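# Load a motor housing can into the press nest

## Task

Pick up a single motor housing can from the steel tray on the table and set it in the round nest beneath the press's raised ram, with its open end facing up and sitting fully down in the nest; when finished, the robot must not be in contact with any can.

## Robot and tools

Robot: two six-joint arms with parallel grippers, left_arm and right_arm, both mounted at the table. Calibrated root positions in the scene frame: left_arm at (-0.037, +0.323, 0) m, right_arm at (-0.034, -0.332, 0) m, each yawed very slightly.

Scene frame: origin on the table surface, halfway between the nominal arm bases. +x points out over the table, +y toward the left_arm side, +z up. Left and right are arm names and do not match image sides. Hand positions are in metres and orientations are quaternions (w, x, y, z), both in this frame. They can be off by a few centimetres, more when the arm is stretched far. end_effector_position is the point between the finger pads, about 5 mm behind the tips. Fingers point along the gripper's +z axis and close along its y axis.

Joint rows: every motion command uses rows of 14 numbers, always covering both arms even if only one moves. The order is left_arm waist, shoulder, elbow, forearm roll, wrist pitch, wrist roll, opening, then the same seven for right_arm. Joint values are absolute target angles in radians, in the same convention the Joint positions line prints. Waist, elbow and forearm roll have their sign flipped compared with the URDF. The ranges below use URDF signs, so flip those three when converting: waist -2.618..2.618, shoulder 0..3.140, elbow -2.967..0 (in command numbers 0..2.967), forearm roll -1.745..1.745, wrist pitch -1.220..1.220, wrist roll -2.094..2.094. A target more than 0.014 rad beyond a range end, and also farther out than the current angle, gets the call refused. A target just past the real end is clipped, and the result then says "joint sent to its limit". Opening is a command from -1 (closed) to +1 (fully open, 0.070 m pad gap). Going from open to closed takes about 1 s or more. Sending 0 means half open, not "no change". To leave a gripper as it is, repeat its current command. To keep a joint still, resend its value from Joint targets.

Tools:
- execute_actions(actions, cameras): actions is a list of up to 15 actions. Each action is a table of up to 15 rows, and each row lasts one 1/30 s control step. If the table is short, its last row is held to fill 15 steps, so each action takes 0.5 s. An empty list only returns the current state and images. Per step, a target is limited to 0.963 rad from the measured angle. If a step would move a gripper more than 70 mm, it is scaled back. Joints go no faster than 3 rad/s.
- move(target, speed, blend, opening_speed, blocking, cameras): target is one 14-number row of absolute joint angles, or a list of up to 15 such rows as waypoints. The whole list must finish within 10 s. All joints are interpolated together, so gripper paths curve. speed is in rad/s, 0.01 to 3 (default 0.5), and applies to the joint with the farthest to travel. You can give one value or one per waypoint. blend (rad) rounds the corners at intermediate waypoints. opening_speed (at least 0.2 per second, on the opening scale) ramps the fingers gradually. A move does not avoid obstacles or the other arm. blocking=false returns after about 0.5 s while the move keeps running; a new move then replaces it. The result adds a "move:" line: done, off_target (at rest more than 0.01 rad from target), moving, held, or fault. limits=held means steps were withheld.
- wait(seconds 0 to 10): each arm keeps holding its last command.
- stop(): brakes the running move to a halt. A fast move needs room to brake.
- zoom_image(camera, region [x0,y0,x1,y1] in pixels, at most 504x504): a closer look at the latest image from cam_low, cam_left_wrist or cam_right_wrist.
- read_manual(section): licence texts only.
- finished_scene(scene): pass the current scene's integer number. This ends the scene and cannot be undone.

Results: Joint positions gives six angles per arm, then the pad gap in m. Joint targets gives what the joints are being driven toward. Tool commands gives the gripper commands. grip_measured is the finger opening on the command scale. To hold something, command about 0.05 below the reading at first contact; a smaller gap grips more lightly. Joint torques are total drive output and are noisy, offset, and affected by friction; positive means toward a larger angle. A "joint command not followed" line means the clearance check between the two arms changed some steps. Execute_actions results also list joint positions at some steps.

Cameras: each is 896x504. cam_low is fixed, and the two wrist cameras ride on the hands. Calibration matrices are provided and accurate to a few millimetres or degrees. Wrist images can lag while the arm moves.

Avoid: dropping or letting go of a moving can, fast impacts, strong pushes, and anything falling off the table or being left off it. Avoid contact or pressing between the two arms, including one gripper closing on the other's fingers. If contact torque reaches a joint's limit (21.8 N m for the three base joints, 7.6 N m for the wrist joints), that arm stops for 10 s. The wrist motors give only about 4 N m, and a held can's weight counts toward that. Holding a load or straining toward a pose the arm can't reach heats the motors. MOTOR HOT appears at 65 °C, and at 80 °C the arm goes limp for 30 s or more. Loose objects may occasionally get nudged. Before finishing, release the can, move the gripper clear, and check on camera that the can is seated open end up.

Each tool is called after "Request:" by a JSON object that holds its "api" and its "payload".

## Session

Request:
{"api": "execute_actions", "payload": {"actions": []}}

Request:
{"api": "zoom_image", "payload": {"camera": "cam_low", "region": [240, 200, 640, 340]}}

Scene clock: 0.00 s.
left_arm: end_effector_position=(+0.2499, +0.1451, +0.3047) grip_measured=+1.00 end_effector_quat_wxyz=(+0.282, -0.174, +0.930, -0.162) | right_arm: end_effector_position=(+0.4885, -0.4318, +0.3393) grip_measured=+1.00 end_effector_quat_wxyz=(+0.522, -0.103, +0.802, -0.272)
Joint positions: left_arm=[0.757 1.315 1.438 -0.239 1.162 -1.093 0.07] | right_arm=[0.062 1.699 1.561 0.769 0.371 0.21 0.07]
Joint torques (N m): no reading
Motor temperatures (°C): left_arm=[26 31 28 29 32 33] | right_arm=[33 30 28 33 31 29]
Joint targets: left_arm=[0.757 1.315 1.438 -0.239 1.162 -1.093] | right_arm=[0.062 1.699 1.561 0.769 0.371 0.210]
Tool commands: left_gripper/opening=+1.0 right_gripper/opening=+1.0
camera_calibration:
cam_left_wrist: T_world_to_cam=[[0.228135, -0.884298, 0.407397, -0.054364], [-0.972952, -0.222666, 0.0615171, 0.255993], [0.0363138, -0.410412, -0.911177, 0.448256], [0, 0, 0, 1]] pos_world=[0.245194, 0.192896, 0.41484]
cam_right_wrist: T_world_to_cam=[[-0.0969712, -0.832013, 0.546215, -0.496226], [-0.858465, -0.207777, -0.468899, 0.49157], [0.503621, -0.514377, -0.694105, -0.107483], [0, 0, 0, 1]] pos_world=[0.428006, -0.366016, 0.426938]

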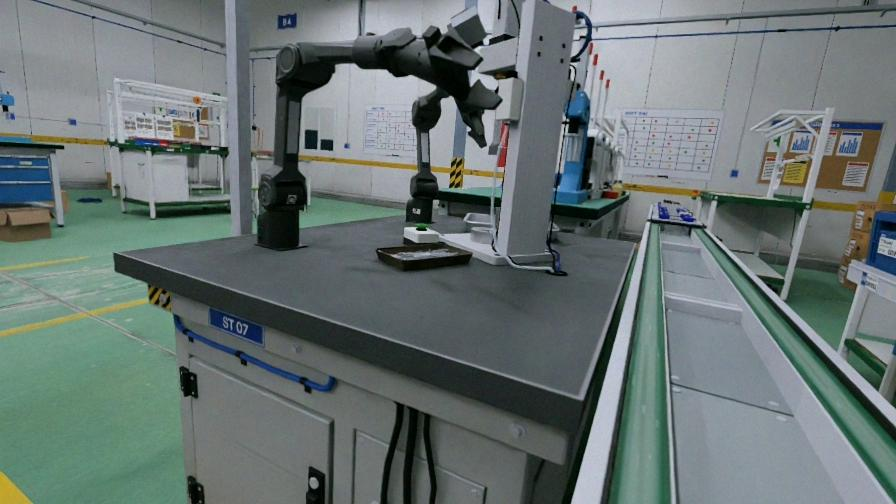

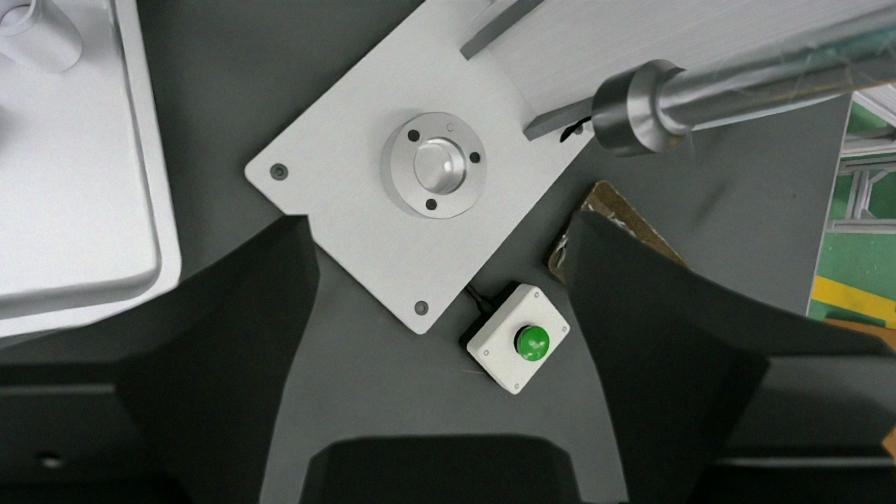

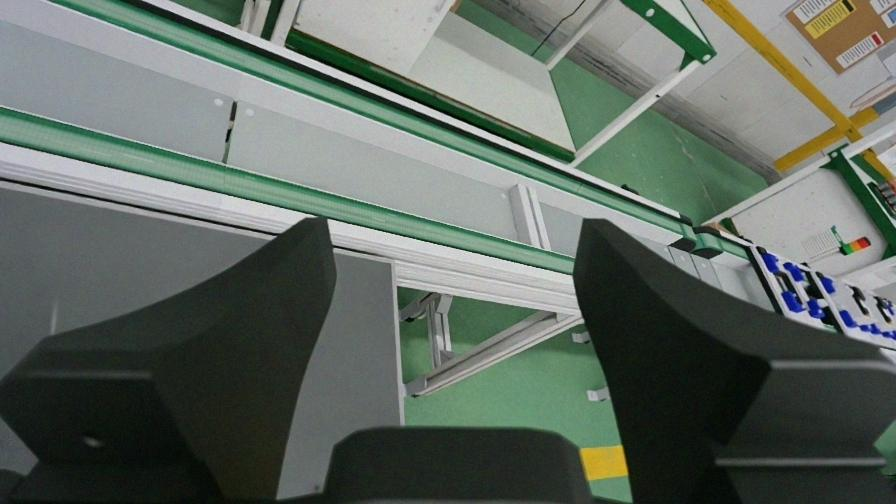

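Scaled by 1.260 (camera's finer frame: 1280x720).

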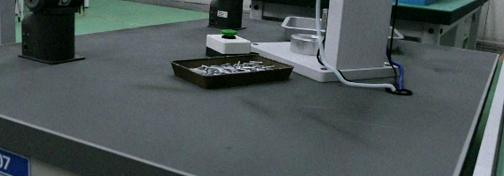

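Request:
{"api": "move", "payload": {"target": [-0.04,1.428,1.189,0,0.896,0,1,0.062,1.699,1.561,0.769,0.371,0.21,1], "speed": 1.0, "cameras": ["cam_left_wrist"]}}

Scene clock: 6.33 s.
left_arm: end_effector_position=(+0.3211, +0.3587, +0.1997) grip_measured=+1.00 end_effector_quat_wxyz=(+0.258, -0.049, +0.965, +0.013) | right_arm: end_effector_position=(+0.4885, -0.4318, +0.3393) grip_measured=+1.00 end_effector_quat_wxyz=(+0.522, -0.103, +0.802, -0.272)
Joint positions: left_arm=[-0.041 1.428 1.189 0 0.896 0 0.07] | right_arm=[0.062 1.699 1.561 0.769 0.371 0.21 0.07]
Joint torques (N m): left_arm=[0.15 -4.47 3.6 0.46 -0.25 0.05] | right_arm=[-0.06 -4.61 4.98 0.09 -0.79 0.11]
Joint targets: left_arm=[-0.040 1.428 1.189 0.000 0.896 0.000] | right_arm=[0.062 1.699 1.561 0.769 0.371 0.210]
move: done
cam_left_wrist: T_world_to_cam=[[0.0968069, -0.995259, 0.00939222, 0.322574], [-0.99211, -0.0957367, 0.0809445, 0.336052], [-0.0796615, -0.0171541, -0.996674, 0.350789], [0, 0, 0, 1]] pos_world=[0.330117, 0.359234, 0.319391]

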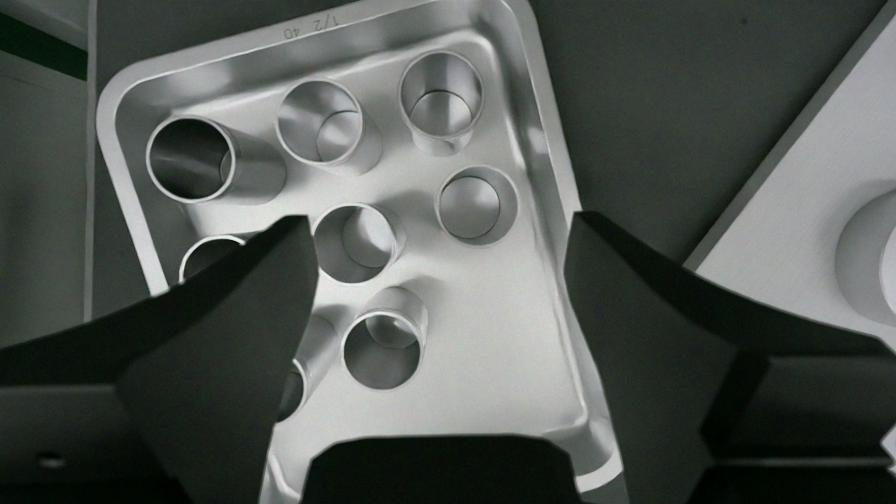

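Request:
{"api": "move", "payload": {"target": [0.0083,1.5143,1.0370,0,0.6571,0,0.6,0.062,1.699,1.561,0.769,0.371,0.21,1], "speed": 0.7, "cameras": ["cam_left_wrist"]}}

Request:
{"api": "zoom_image", "payload": {"camera": "cam_left_wrist", "region": [270, 100, 630, 400]}}

Scene clock: 16.23 s.
left_arm: end_effector_position=(+0.3361, +0.3417, +0.1392) grip_measured=+0.60 end_effector_quat_wxyz=(+0.258, -0.025, +0.966, +0.007) | right_arm: end_effector_position=(+0.4885, -0.4318, +0.3393) grip_measured=+1.00 end_effector_quat_wxyz=(+0.522, -0.103, +0.802, -0.272)
Joint positions: left_arm=[0.008 1.516 1.036 0 0.657 0 0.056] | right_arm=[0.062 1.699 1.561 0.769 0.371 0.21 0.07]
Joint torques (N m): left_arm=[-0.43 -5.93 3.76 0.09 -0.2 0.09] | right_arm=[-0.15 -4.62 4.95 0.21 -0.94 0.16]
Joint targets: left_arm=[0.008 1.514 1.037 0.000 0.657 0.000] | right_arm=[0.062 1.699 1.561 0.769 0.371 0.210]
move: done
cam_left_wrist: T_world_to_cam=[[0.0477087, -0.998817, 0.00944775, 0.322468], [-0.995514, -0.046773, 0.0822456, 0.338458], [-0.0817063, -0.0133292, -0.996567, 0.290774], [0, 0, 0, 1]] pos_world=[0.345313, 0.341792, 0.258893]

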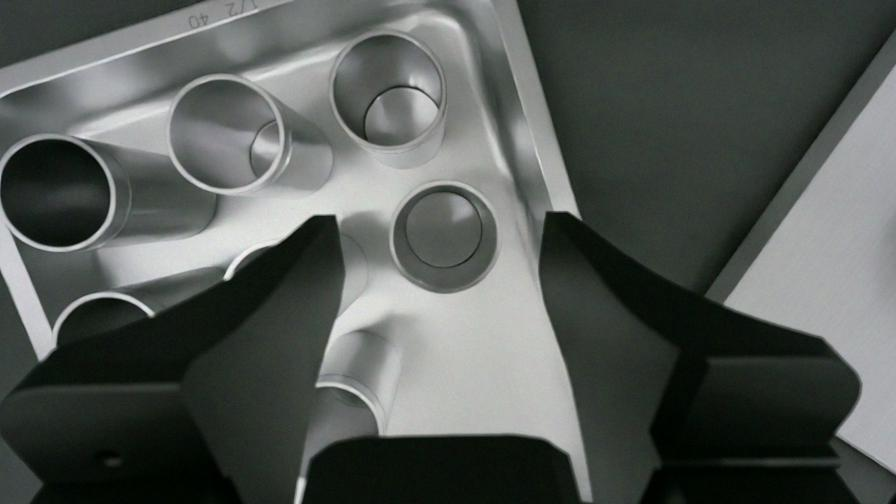

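Scaled by 1.400 (camera's finer frame: 1280x720).

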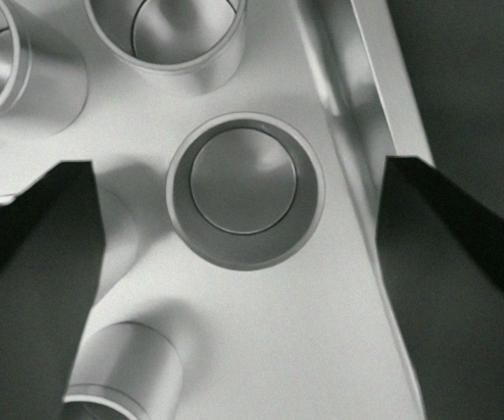

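Request:
{"api": "move", "payload": {"target": [[0.0105,1.5708,0.9250,0,0.4886,0,0.6,0.062,1.699,1.561,0.769,0.371,0.21,1],[0.0105,1.6614,0.826,0,0.2990,0,0.6,0.062,1.699,1.561,0.769,0.371,0.21,1]], "speed": 0.4, "blend": [0.03,0], "cameras": ["cam_left_wrist"]}}

Scene clock: 20.70 s.
left_arm: end_effector_position=(+0.3356, +0.3410, +0.0532) grip_measured=+0.60 end_effector_quat_wxyz=(+0.257, -0.024, +0.966, +0.006) | right_arm: end_effector_position=(+0.4885, -0.4318, +0.3393) grip_measured=+1.00 end_effector_quat_wxyz=(+0.522, -0.103, +0.802, -0.272)
Joint positions: left_arm=[0.01 1.663 0.824 0 0.299 0 0.056] | right_arm=[0.062 1.699 1.561 0.769 0.371 0.21 0.07]
Joint torques (N m): left_arm=[-0.13 -5.98 3.2 0.33 -0.22 0.04] | right_arm=[-0.21 -4.69 4.53 0.31 -1.03 0.19]
Joint targets: left_arm=[0.011 1.661 0.826 0.000 0.299 0.000] | right_arm=[0.062 1.699 1.561 0.769 0.371 0.210]
move: done
cam_left_wrist: T_world_to_cam=[[0.0457147, -0.99891, 0.00948082, 0.323315], [-0.995558, -0.0447753, 0.0828229, 0.344324], [-0.0823081, -0.0132249, -0.996519, 0.205291], [0, 0, 0, 1]] pos_world=[0.344912, 0.341095, 0.172993]

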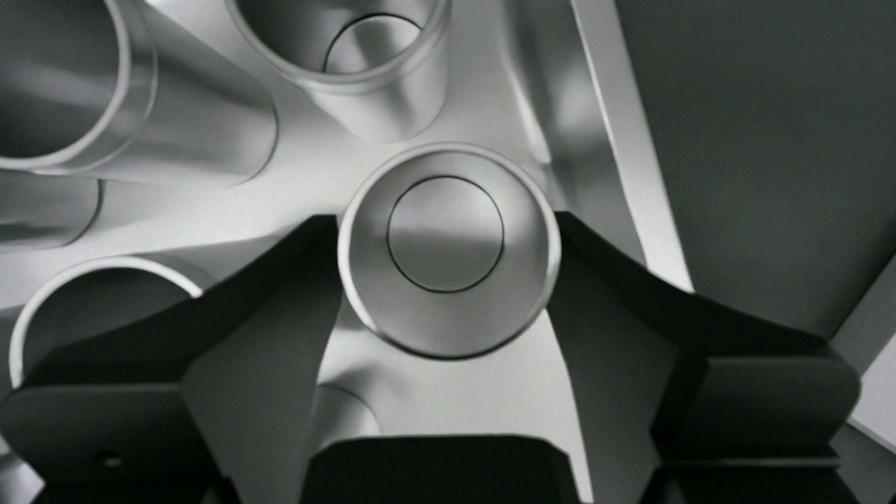

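Request:
{"api": "move", "payload": {"target": [[0.0105,1.6614,0.826,0,0.2990,0,0.2,0.062,1.699,1.561,0.769,0.371,0.21,1]], "opening_speed": 0.6, "cameras": ["cam_left_wrist"]}}

Scene clock: 25.03 s.
left_arm: end_effector_position=(+0.3360, +0.3410, +0.0538) grip_measured=+0.29 end_effector_quat_wxyz=(+0.258, -0.024, +0.966, +0.006) | right_arm: end_effector_position=(+0.4885, -0.4318, +0.3393) grip_measured=+1.00 end_effector_quat_wxyz=(+0.522, -0.103, +0.802, -0.272)
Joint positions: left_arm=[0.01 1.662 0.825 0 0.299 0 0.045] | right_arm=[0.062 1.699 1.561 0.769 0.371 0.21 0.07]
Joint torques (N m): left_arm=[-0.6 -6.46 2.89 0.22 -0.27 0.02] | right_arm=[-0.29 -4.77 4.15 0.37 -1.13 0.22]
Joint targets: left_arm=[0.010 1.661 0.826 0.000 0.299 0.000] | right_arm=[0.062 1.699 1.561 0.769 0.371 0.210]
move: done
cam_left_wrist: T_world_to_cam=[[0.0456877, -0.998911, 0.0094644, 0.323318], [-0.995706, -0.0447734, 0.0810238, 0.344741], [-0.0805118, -0.0131256, -0.996667, 0.205268], [0, 0, 0, 1]] pos_world=[0.345015, 0.341095, 0.173591]

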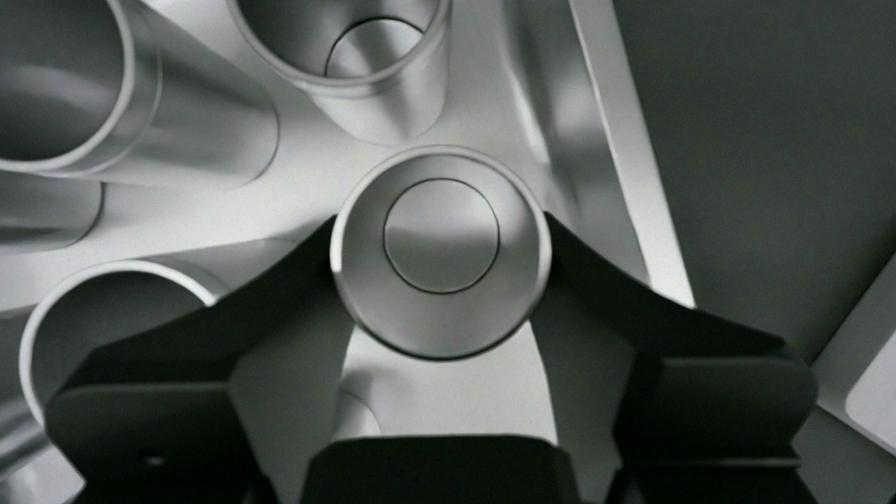

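Request:
{"api": "move", "payload": {"target": [[0.0105,1.5708,0.9250,0,0.4886,0,0.2,0.062,1.699,1.561,0.769,0.371,0.21,1],[0.0105,1.5446,0.9769,0,0.5666,0,0.2,0.062,1.699,1.561,0.769,0.371,0.21,1],[0.687,1.5820,1.0124,0,0.5648,0,0.2,0.062,1.699,1.561,0.769,0.371,0.21,1]], "speed": [0.35,0.35,0.6], "blend": [0.03,0.03,0], "cameras": ["cam_low","cam_left_wrist"]}}

Request:
{"api": "zoom_image", "payload": {"camera": "cam_left_wrist", "region": [240, 0, 640, 300]}}

Request:
{"api": "zoom_image", "payload": {"camera": "cam_low", "region": [400, 120, 580, 280]}}

Scene clock: 29.93 s.
left_arm: end_effector_position=(+0.2744, +0.0964, +0.1158) grip_measured=+0.29 end_effector_quat_wxyz=(+0.246, +0.299, +0.919, -0.080) | right_arm: end_effector_position=(+0.4885, -0.4318, +0.3393) grip_measured=+1.00 end_effector_quat_wxyz=(+0.522, -0.103, +0.802, -0.272)
Joint positions: left_arm=[0.688 1.582 1.012 0 0.565 0 0.045] | right_arm=[0.062 1.699 1.561 0.769 0.371 0.21 0.07]
Joint torques (N m): left_arm=[-0.97 -5.27 3.91 0.21 -0.42 0.08] | right_arm=[-0.26 -4.79 3.74 0.38 -1.16 0.23]
Joint targets: left_arm=[0.687 1.582 1.012 0.000 0.565 0.000] | right_arm=[0.062 1.699 1.561 0.769 0.371 0.210]
move: done
cam_left_wrist: T_world_to_cam=[[-0.590731, -0.806814, 0.00938118, 0.237355], [-0.803764, 0.589437, 0.0807932, 0.153661], [-0.0707148, 0.0401868, -0.996687, 0.251064], [0, 0, 0, 1]] pos_world=[0.281475, 0.0908386, 0.235591]

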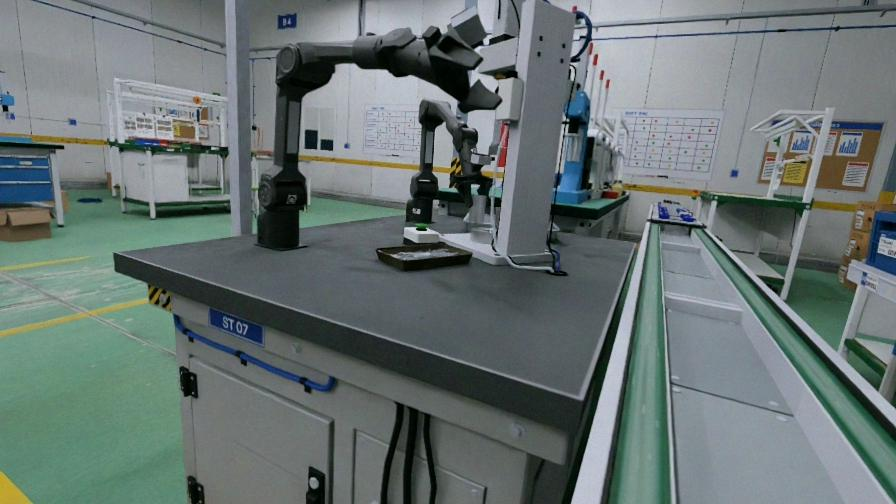

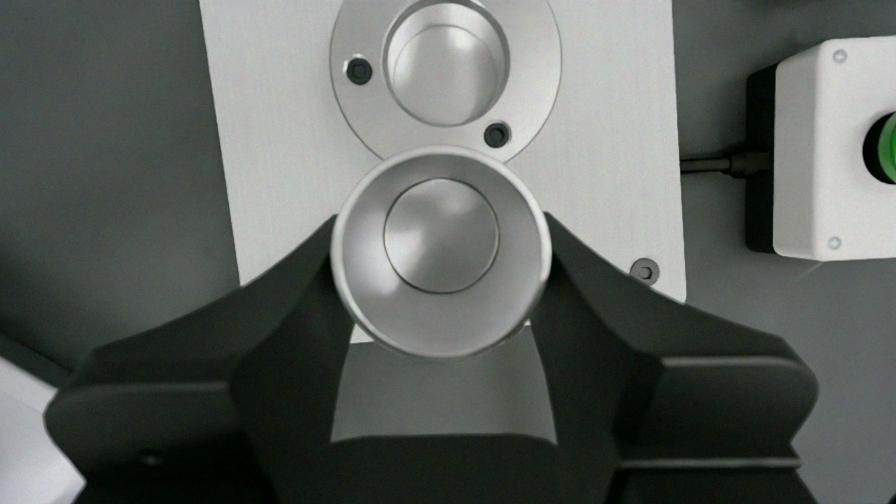

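Scaled by 1.260 (camera's finer frame: 1280x720).

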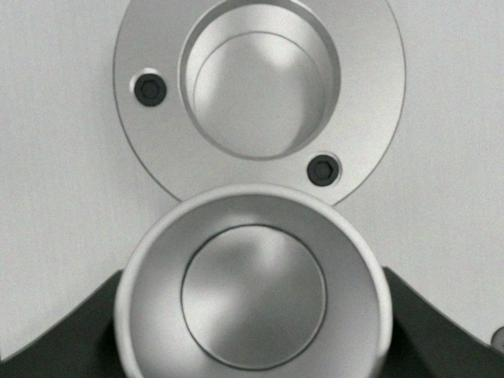

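Scaled by 2.800 (camera's finer frame: 1280x720).

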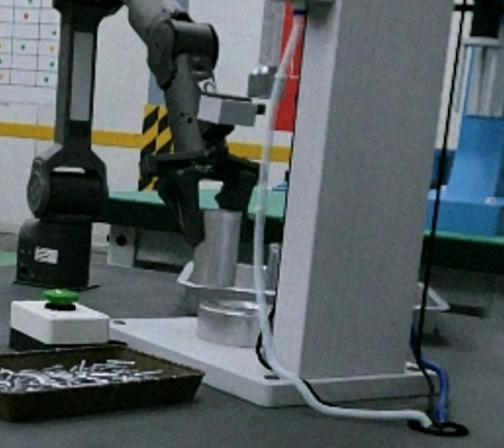

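Request:
{"api": "move", "payload": {"target": [[0.690,1.5936,0.9915,0,0.5323,0,0.2,0.062,1.699,1.561,0.769,0.371,0.21,1],[0.6915,1.8097,1.2772,0,0.6019,0,0.2,0.062,1.699,1.561,0.769,0.371,0.21,1]], "speed": [0.3,0.3], "blend": [0.005,0], "cameras": ["cam_low","cam_left_wrist"]}}

Request:
{"api": "zoom_image", "payload": {"camera": "cam_left_wrist", "region": [300, 100, 580, 390]}}

Request:
{"api": "zoom_image", "payload": {"camera": "cam_low", "region": [440, 140, 540, 260]}}

Scene clock: 40.47 s.
left_arm: end_effector_position=(+0.3273, +0.0563, +0.1076) grip_measured=+0.29 end_effector_quat_wxyz=(+0.246, +0.300, +0.918, -0.080) | right_arm: end_effector_position=(+0.4885, -0.4318, +0.3393) grip_measured=+1.00 end_effector_quat_wxyz=(+0.522, -0.103, +0.802, -0.272)
Joint positions: left_arm=[0.691 1.811 1.278 0 0.602 0 0.045] | right_arm=[0.062 1.699 1.561 0.769 0.371 0.21 0.07]
Joint torques (N m): left_arm=[0.11 -8.1 3.2 0.07 -0.32 0.14] | right_arm=[-0.34 -4.84 3.92 0.34 -1.11 0.22]
Joint targets: left_arm=[0.691 1.810 1.277 0.000 0.602 0.000] | right_arm=[0.062 1.699 1.561 0.769 0.371 0.210]
move: done
cam_left_wrist: T_world_to_cam=[[-0.593095, -0.805078, 0.00937374, 0.236956], [-0.802057, 0.591806, 0.0804419, 0.219928], [-0.0703094, 0.0401914, -0.996715, 0.248118], [0, 0, 0, 1]] pos_world=[0.334377, 0.0506409, 0.227391]

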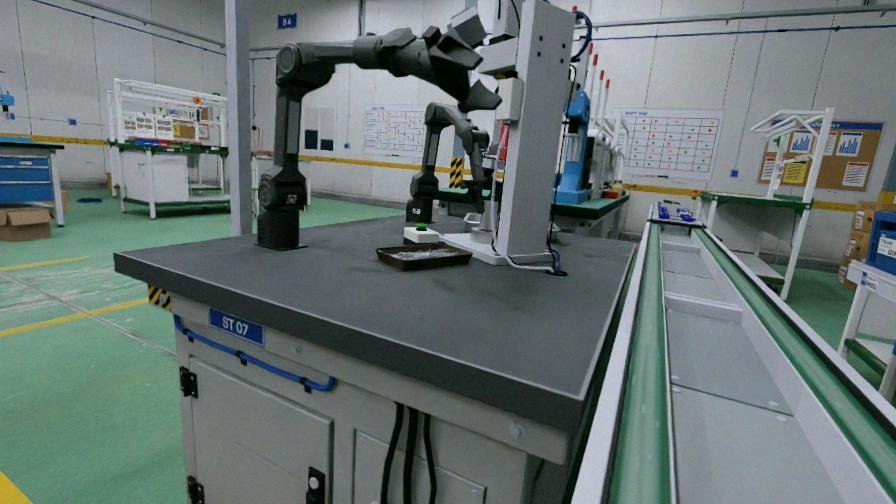

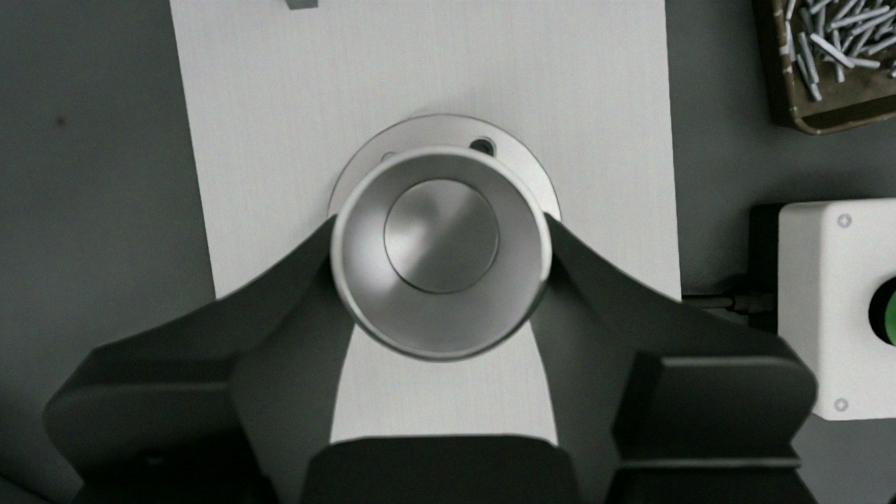

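Scaled by 1.738 (camera's finer frame: 1280x720).

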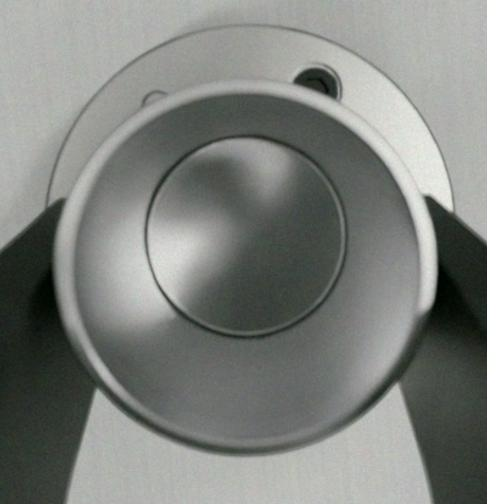

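Scaled by 4.200 (camera's finer frame: 1280x720).

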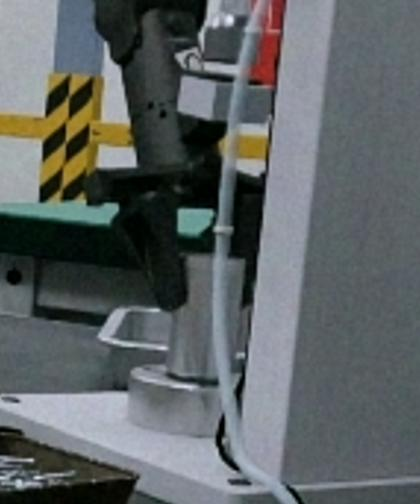

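Request:
{"api": "move", "payload": {"target": [[0.693,1.8303,1.2557,0,0.5598,0,0.2,0.062,1.699,1.561,0.769,0.371,0.21,1],[0.693,1.8443,1.2335,0,0.5235,0,0.2,0.062,1.699,1.561,0.769,0.371,0.21,1]], "speed": [0.15,0.05], "cameras": ["cam_low","cam_left_wrist"]}}

Request:
{"api": "zoom_image", "payload": {"camera": "cam_low", "region": [440, 140, 540, 260]}}

Request:
{"api": "zoom_image", "payload": {"camera": "cam_left_wrist", "region": [300, 100, 580, 390]}}

Scene clock: 48.63 s.
left_arm: end_effector_position=(+0.3278, +0.0548, +0.0861) grip_measured=+0.29 end_effector_quat_wxyz=(+0.246, +0.301, +0.918, -0.081) | right_arm: end_effector_position=(+0.4885, -0.4318, +0.3393) grip_measured=+1.00 end_effector_quat_wxyz=(+0.522, -0.103, +0.802, -0.272)
Joint positions: left_arm=[0.693 1.844 1.233 0 0.523 0 0.045] | right_arm=[0.062 1.699 1.561 0.769 0.371 0.21 0.07]
Joint torques (N m): left_arm=[-1.56 -6.63 3.53 -0.09 -0.62 0.16] | right_arm=[-0.45 -4.84 4.03 0.33 -1.08 0.21]
Joint targets: left_arm=[0.693 1.844 1.234 0.000 0.524 0.000] | right_arm=[0.062 1.699 1.561 0.769 0.371 0.210]
move: done
cam_left_wrist: T_world_to_cam=[[-0.59484, -0.803789, 0.00940645, 0.236644], [-0.800807, 0.593569, 0.0799011, 0.222394], [-0.069807, 0.0399957, -0.996758, 0.22662], [0, 0, 0, 1]] pos_world=[0.33468, 0.0491421, 0.20589]

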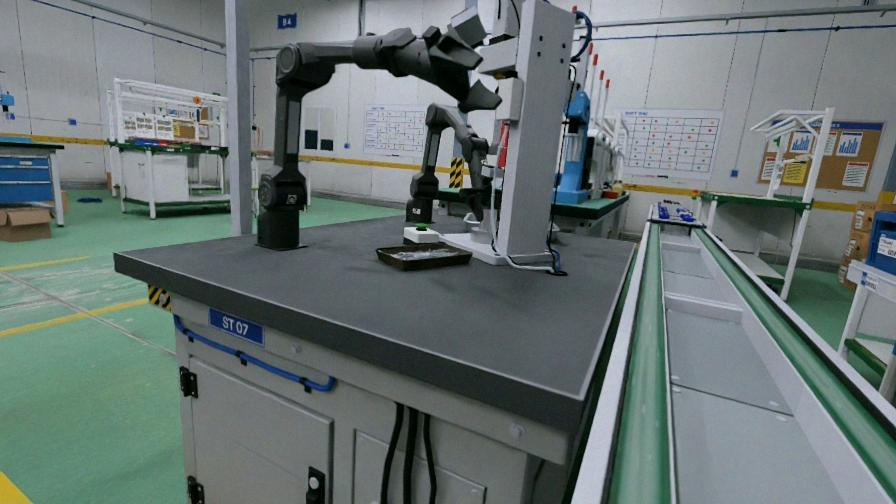

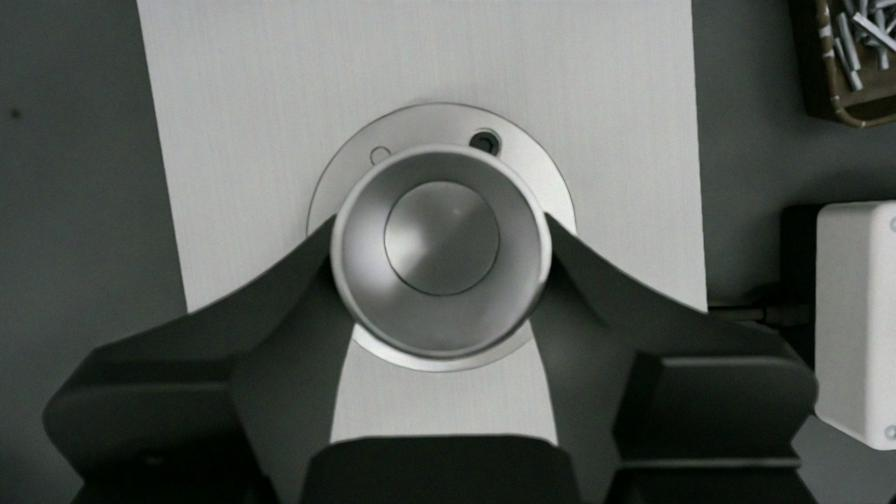

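Scaled by 4.200 (camera's finer frame: 1280x720).

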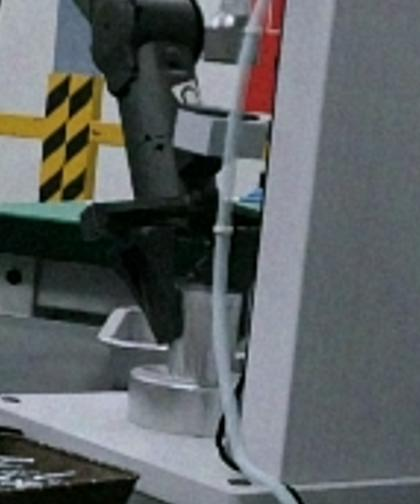

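Scaled by 1.738 (camera's finer frame: 1280x720).

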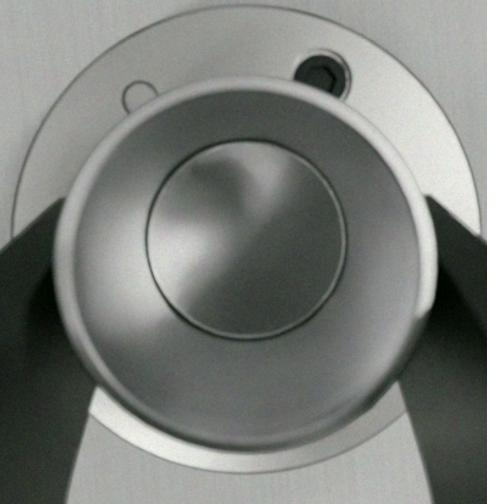

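Request:
{"api": "move", "payload": {"target": [0.693,1.8535,1.2210,0,0.5022,0,0.2,0.062,1.699,1.561,0.769,0.371,0.21,1], "speed": 0.05, "cameras": ["cam_left_wrist"]}}

Request:
{"api": "zoom_image", "payload": {"camera": "cam_left_wrist", "region": [300, 100, 580, 390]}}

Scene clock: 52.37 s.
left_arm: end_effector_position=(+0.3280, +0.0546, +0.0796) grip_measured=+0.29 end_effector_quat_wxyz=(+0.246, +0.301, +0.918, -0.081) | right_arm: end_effector_position=(+0.4885, -0.4318, +0.3393) grip_measured=+1.00 end_effector_quat_wxyz=(+0.522, -0.103, +0.802, -0.272)
Joint positions: left_arm=[0.693 1.855 1.221 0 0.5 0 0.045] | right_arm=[0.062 1.699 1.561 0.769 0.371 0.21 0.07]
Joint torques (N m): left_arm=[-2.72 -2.37 0.48 -0.88 0.45 0.14] | right_arm=[-0.42 -4.91 4.24 0.32 -1.05 0.21]
Joint targets: left_arm=[0.693 1.853 1.221 0.000 0.502 0.000] | right_arm=[0.062 1.699 1.561 0.769 0.371 0.210]
move: done
cam_left_wrist: T_world_to_cam=[[-0.59484, -0.803789, 0.00944731, 0.236736], [-0.800825, 0.593583, 0.0796154, 0.223196], [-0.0696017, 0.0397928, -0.996781, 0.220105], [0, 0, 0, 1]] pos_world=[0.33488, 0.0490416, 0.19939]

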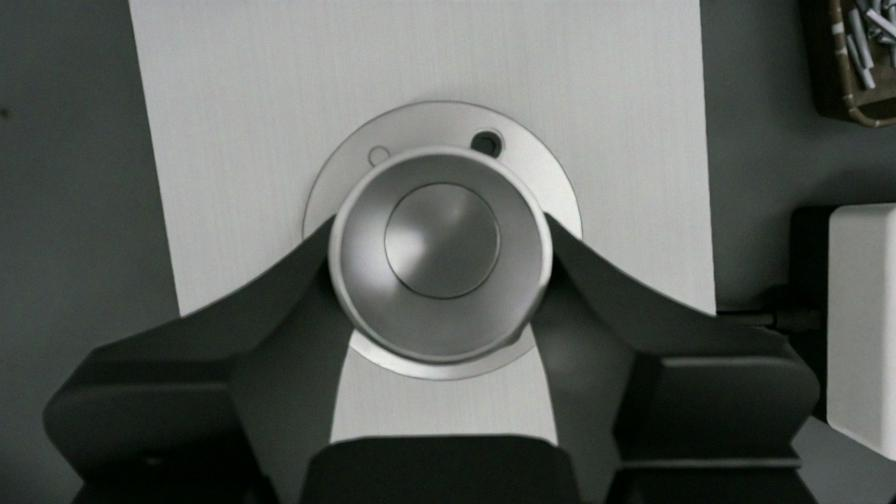

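Scaled by 1.738 (camera's finer frame: 1280x720).

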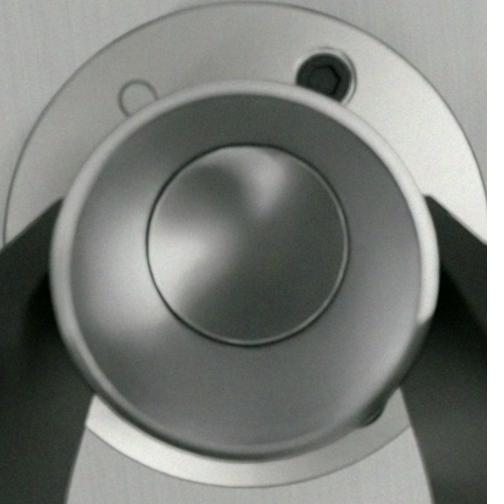

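Request:
{"api": "move", "payload": {"target": [0.693,1.8579,1.2143,0,0.4914,0,0.2,0.062,1.699,1.561,0.769,0.371,0.21,1], "speed": 0.05, "cameras": ["cam_left_wrist"]}}

Request:
{"api": "zoom_image", "payload": {"camera": "cam_left_wrist", "region": [300, 100, 580, 390]}}

Scene clock: 55.40 s.
left_arm: end_effector_position=(+0.3280, +0.0546, +0.0791) grip_measured=+0.29 end_effector_quat_wxyz=(+0.248, +0.301, +0.917, -0.081) | right_arm: end_effector_position=(+0.4885, -0.4318, +0.3393) grip_measured=+1.00 end_effector_quat_wxyz=(+0.522, -0.103, +0.802, -0.272)
Joint positions: left_arm=[0.693 1.854 1.216 0 0.492 0 0.045] | right_arm=[0.062 1.699 1.561 0.769 0.371 0.21 0.07]
Joint torques (N m): left_arm=[-2.47 0.86 -1 -0.75 0.29 0.13] | right_arm=[-0.5 -4.93 4.24 0.3 -1.03 0.2]
Joint targets: left_arm=[0.693 1.858 1.214 0.000 0.491 0.000] | right_arm=[0.062 1.699 1.561 0.769 0.371 0.210]
move: done
cam_left_wrist: T_world_to_cam=[[-0.594902, -0.803743, 0.00943494, 0.236743], [-0.801034, 0.593788, 0.0759013, 0.223676], [-0.0666075, 0.0375961, -0.997071, 0.218837], [0, 0, 0, 1]] pos_world=[0.334587, 0.0492368, 0.198985]

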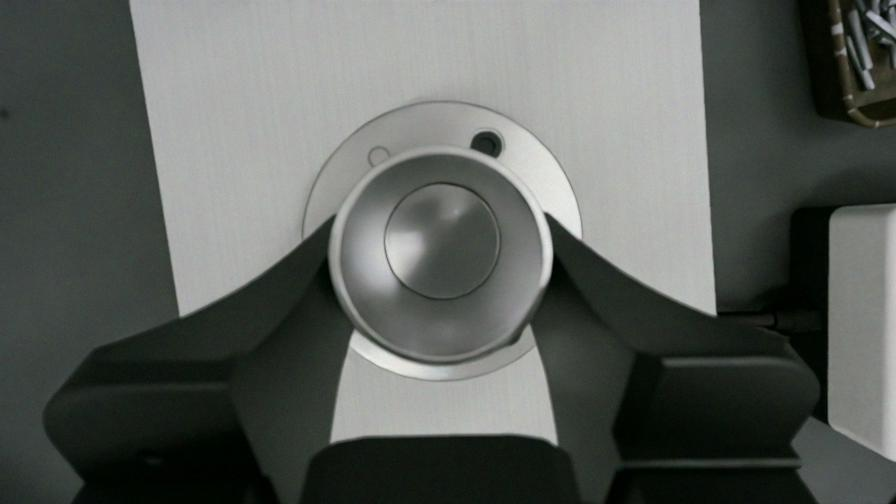

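Scaled by 1.738 (camera's finer frame: 1280x720).

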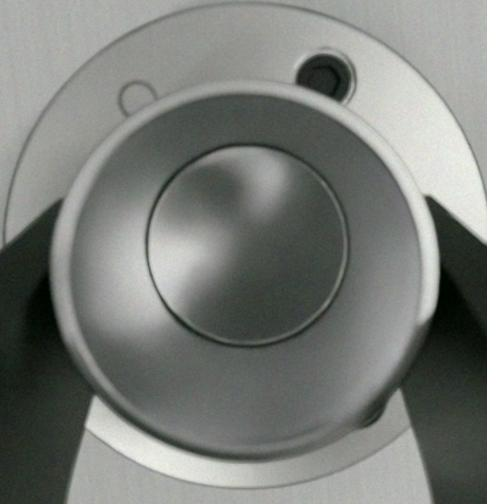

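Request:
{"api": "move", "payload": {"target": [0.693,1.8550,1.2190,0,0.4990,0,0.75,0.062,1.699,1.561,0.769,0.371,0.21,1], "opening_speed": 0.6, "cameras": ["cam_left_wrist"]}}

Request:
{"api": "zoom_image", "payload": {"camera": "cam_left_wrist", "region": [300, 90, 590, 390]}}

Scene clock: 59.60 s.
left_arm: end_effector_position=(+0.3274, +0.0551, +0.0784) grip_measured=+0.75 end_effector_quat_wxyz=(+0.245, +0.301, +0.918, -0.080) | right_arm: end_effector_position=(+0.4885, -0.4318, +0.3393) grip_measured=+1.00 end_effector_quat_wxyz=(+0.522, -0.103, +0.802, -0.272)
Joint positions: left_arm=[0.693 1.856 1.218 0 0.5 0 0.061] | right_arm=[0.062 1.699 1.561 0.769 0.371 0.21 0.07]
Joint torques (N m): left_arm=[0.11 -8.33 3.52 0.46 -0.31 0.12] | right_arm=[-0.46 -4.88 4.46 0.28 -0.99 0.2]
Joint targets: left_arm=[0.693 1.855 1.219 0.000 0.499 0.000] | right_arm=[0.062 1.699 1.561 0.769 0.371 0.210]
move: done
cam_left_wrist: T_world_to_cam=[[-0.594668, -0.803915, 0.00947344, 0.236812], [-0.800731, 0.593287, 0.0827016, 0.222318], [-0.0721056, 0.0415943, -0.996529, 0.219585], [0, 0, 0, 1]] pos_world=[0.334675, 0.0493455, 0.198193]

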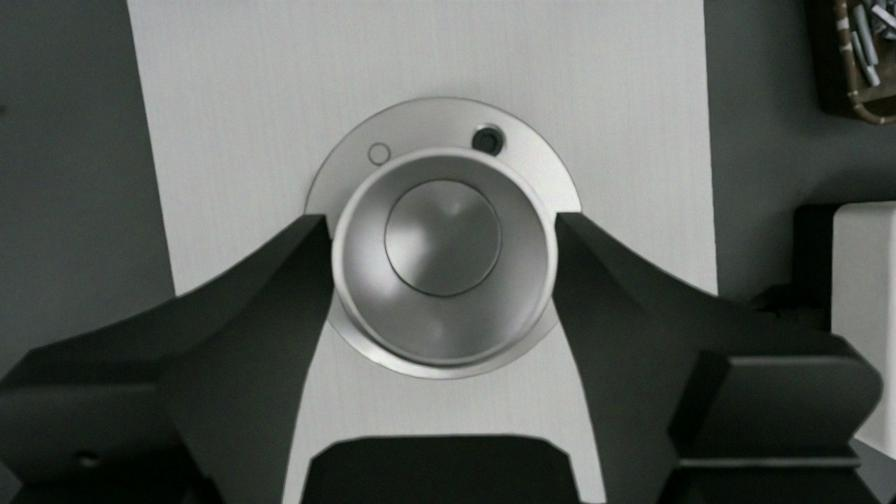

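Scaled by 1.680 (camera's finer frame: 1280x720).

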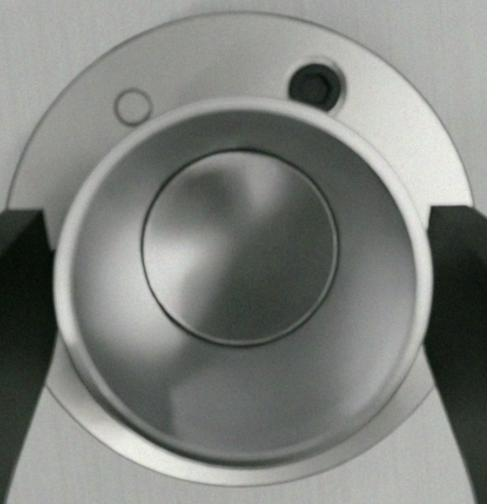

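Request:
{"api": "move", "payload": {"target": [0.693,1.6482,0.9562,0,0.4424,0,0.75,0.062,1.699,1.561,0.769,0.371,0.21,1], "speed": 0.5, "cameras": ["cam_low","cam_left_wrist"]}}

Request:
{"api": "zoom_image", "payload": {"camera": "cam_low", "region": [440, 160, 520, 260]}}

Scene clock: 63.93 s.
left_arm: end_effector_position=(+0.2773, +0.0919, +0.0855) grip_measured=+0.75 end_effector_quat_wxyz=(+0.246, +0.301, +0.918, -0.081) | right_arm: end_effector_position=(+0.4885, -0.4318, +0.3393) grip_measured=+1.00 end_effector_quat_wxyz=(+0.522, -0.103, +0.802, -0.272)
Joint positions: left_arm=[0.693 1.646 0.956 0 0.443 0 0.061] | right_arm=[0.062 1.699 1.561 0.769 0.371 0.21 0.07]
Joint torques (N m): left_arm=[0.07 -4.9 3.39 0.37 -0.3 0.1] | right_arm=[-0.51 -4.98 4.56 0.26 -0.97 0.19]
Joint targets: left_arm=[0.693 1.648 0.956 0.000 0.442 0.000] | right_arm=[0.062 1.699 1.561 0.769 0.371 0.210]
move: done
cam_left_wrist: T_world_to_cam=[[-0.594732, -0.803869, 0.00941917, 0.236565], [-0.800932, 0.593487, 0.0792589, 0.160037], [-0.069304, 0.0395937, -0.99681, 0.220907], [0, 0, 0, 1]] pos_world=[0.284181, 0.0864411, 0.205289]

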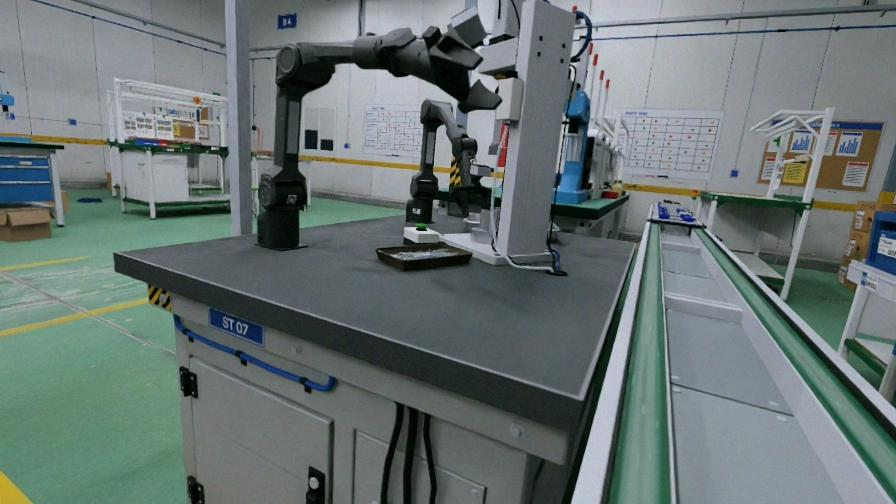

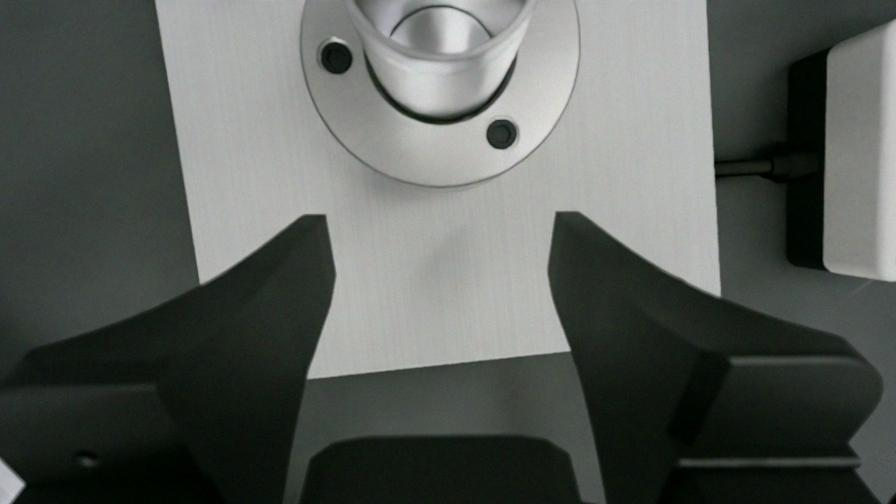

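Scaled by 5.040 (camera's finer frame: 1280x720).

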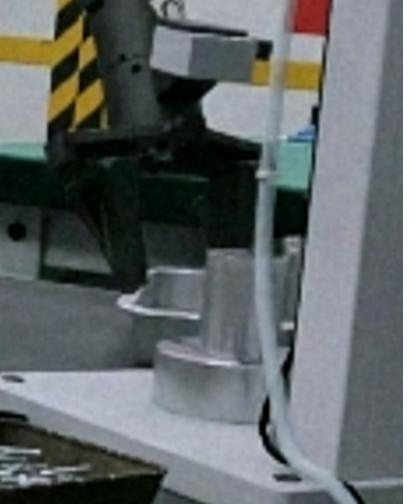

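Request:
{"api": "finished_scene", "payload": {"scene": 2}}

The scene is finished: the task was done.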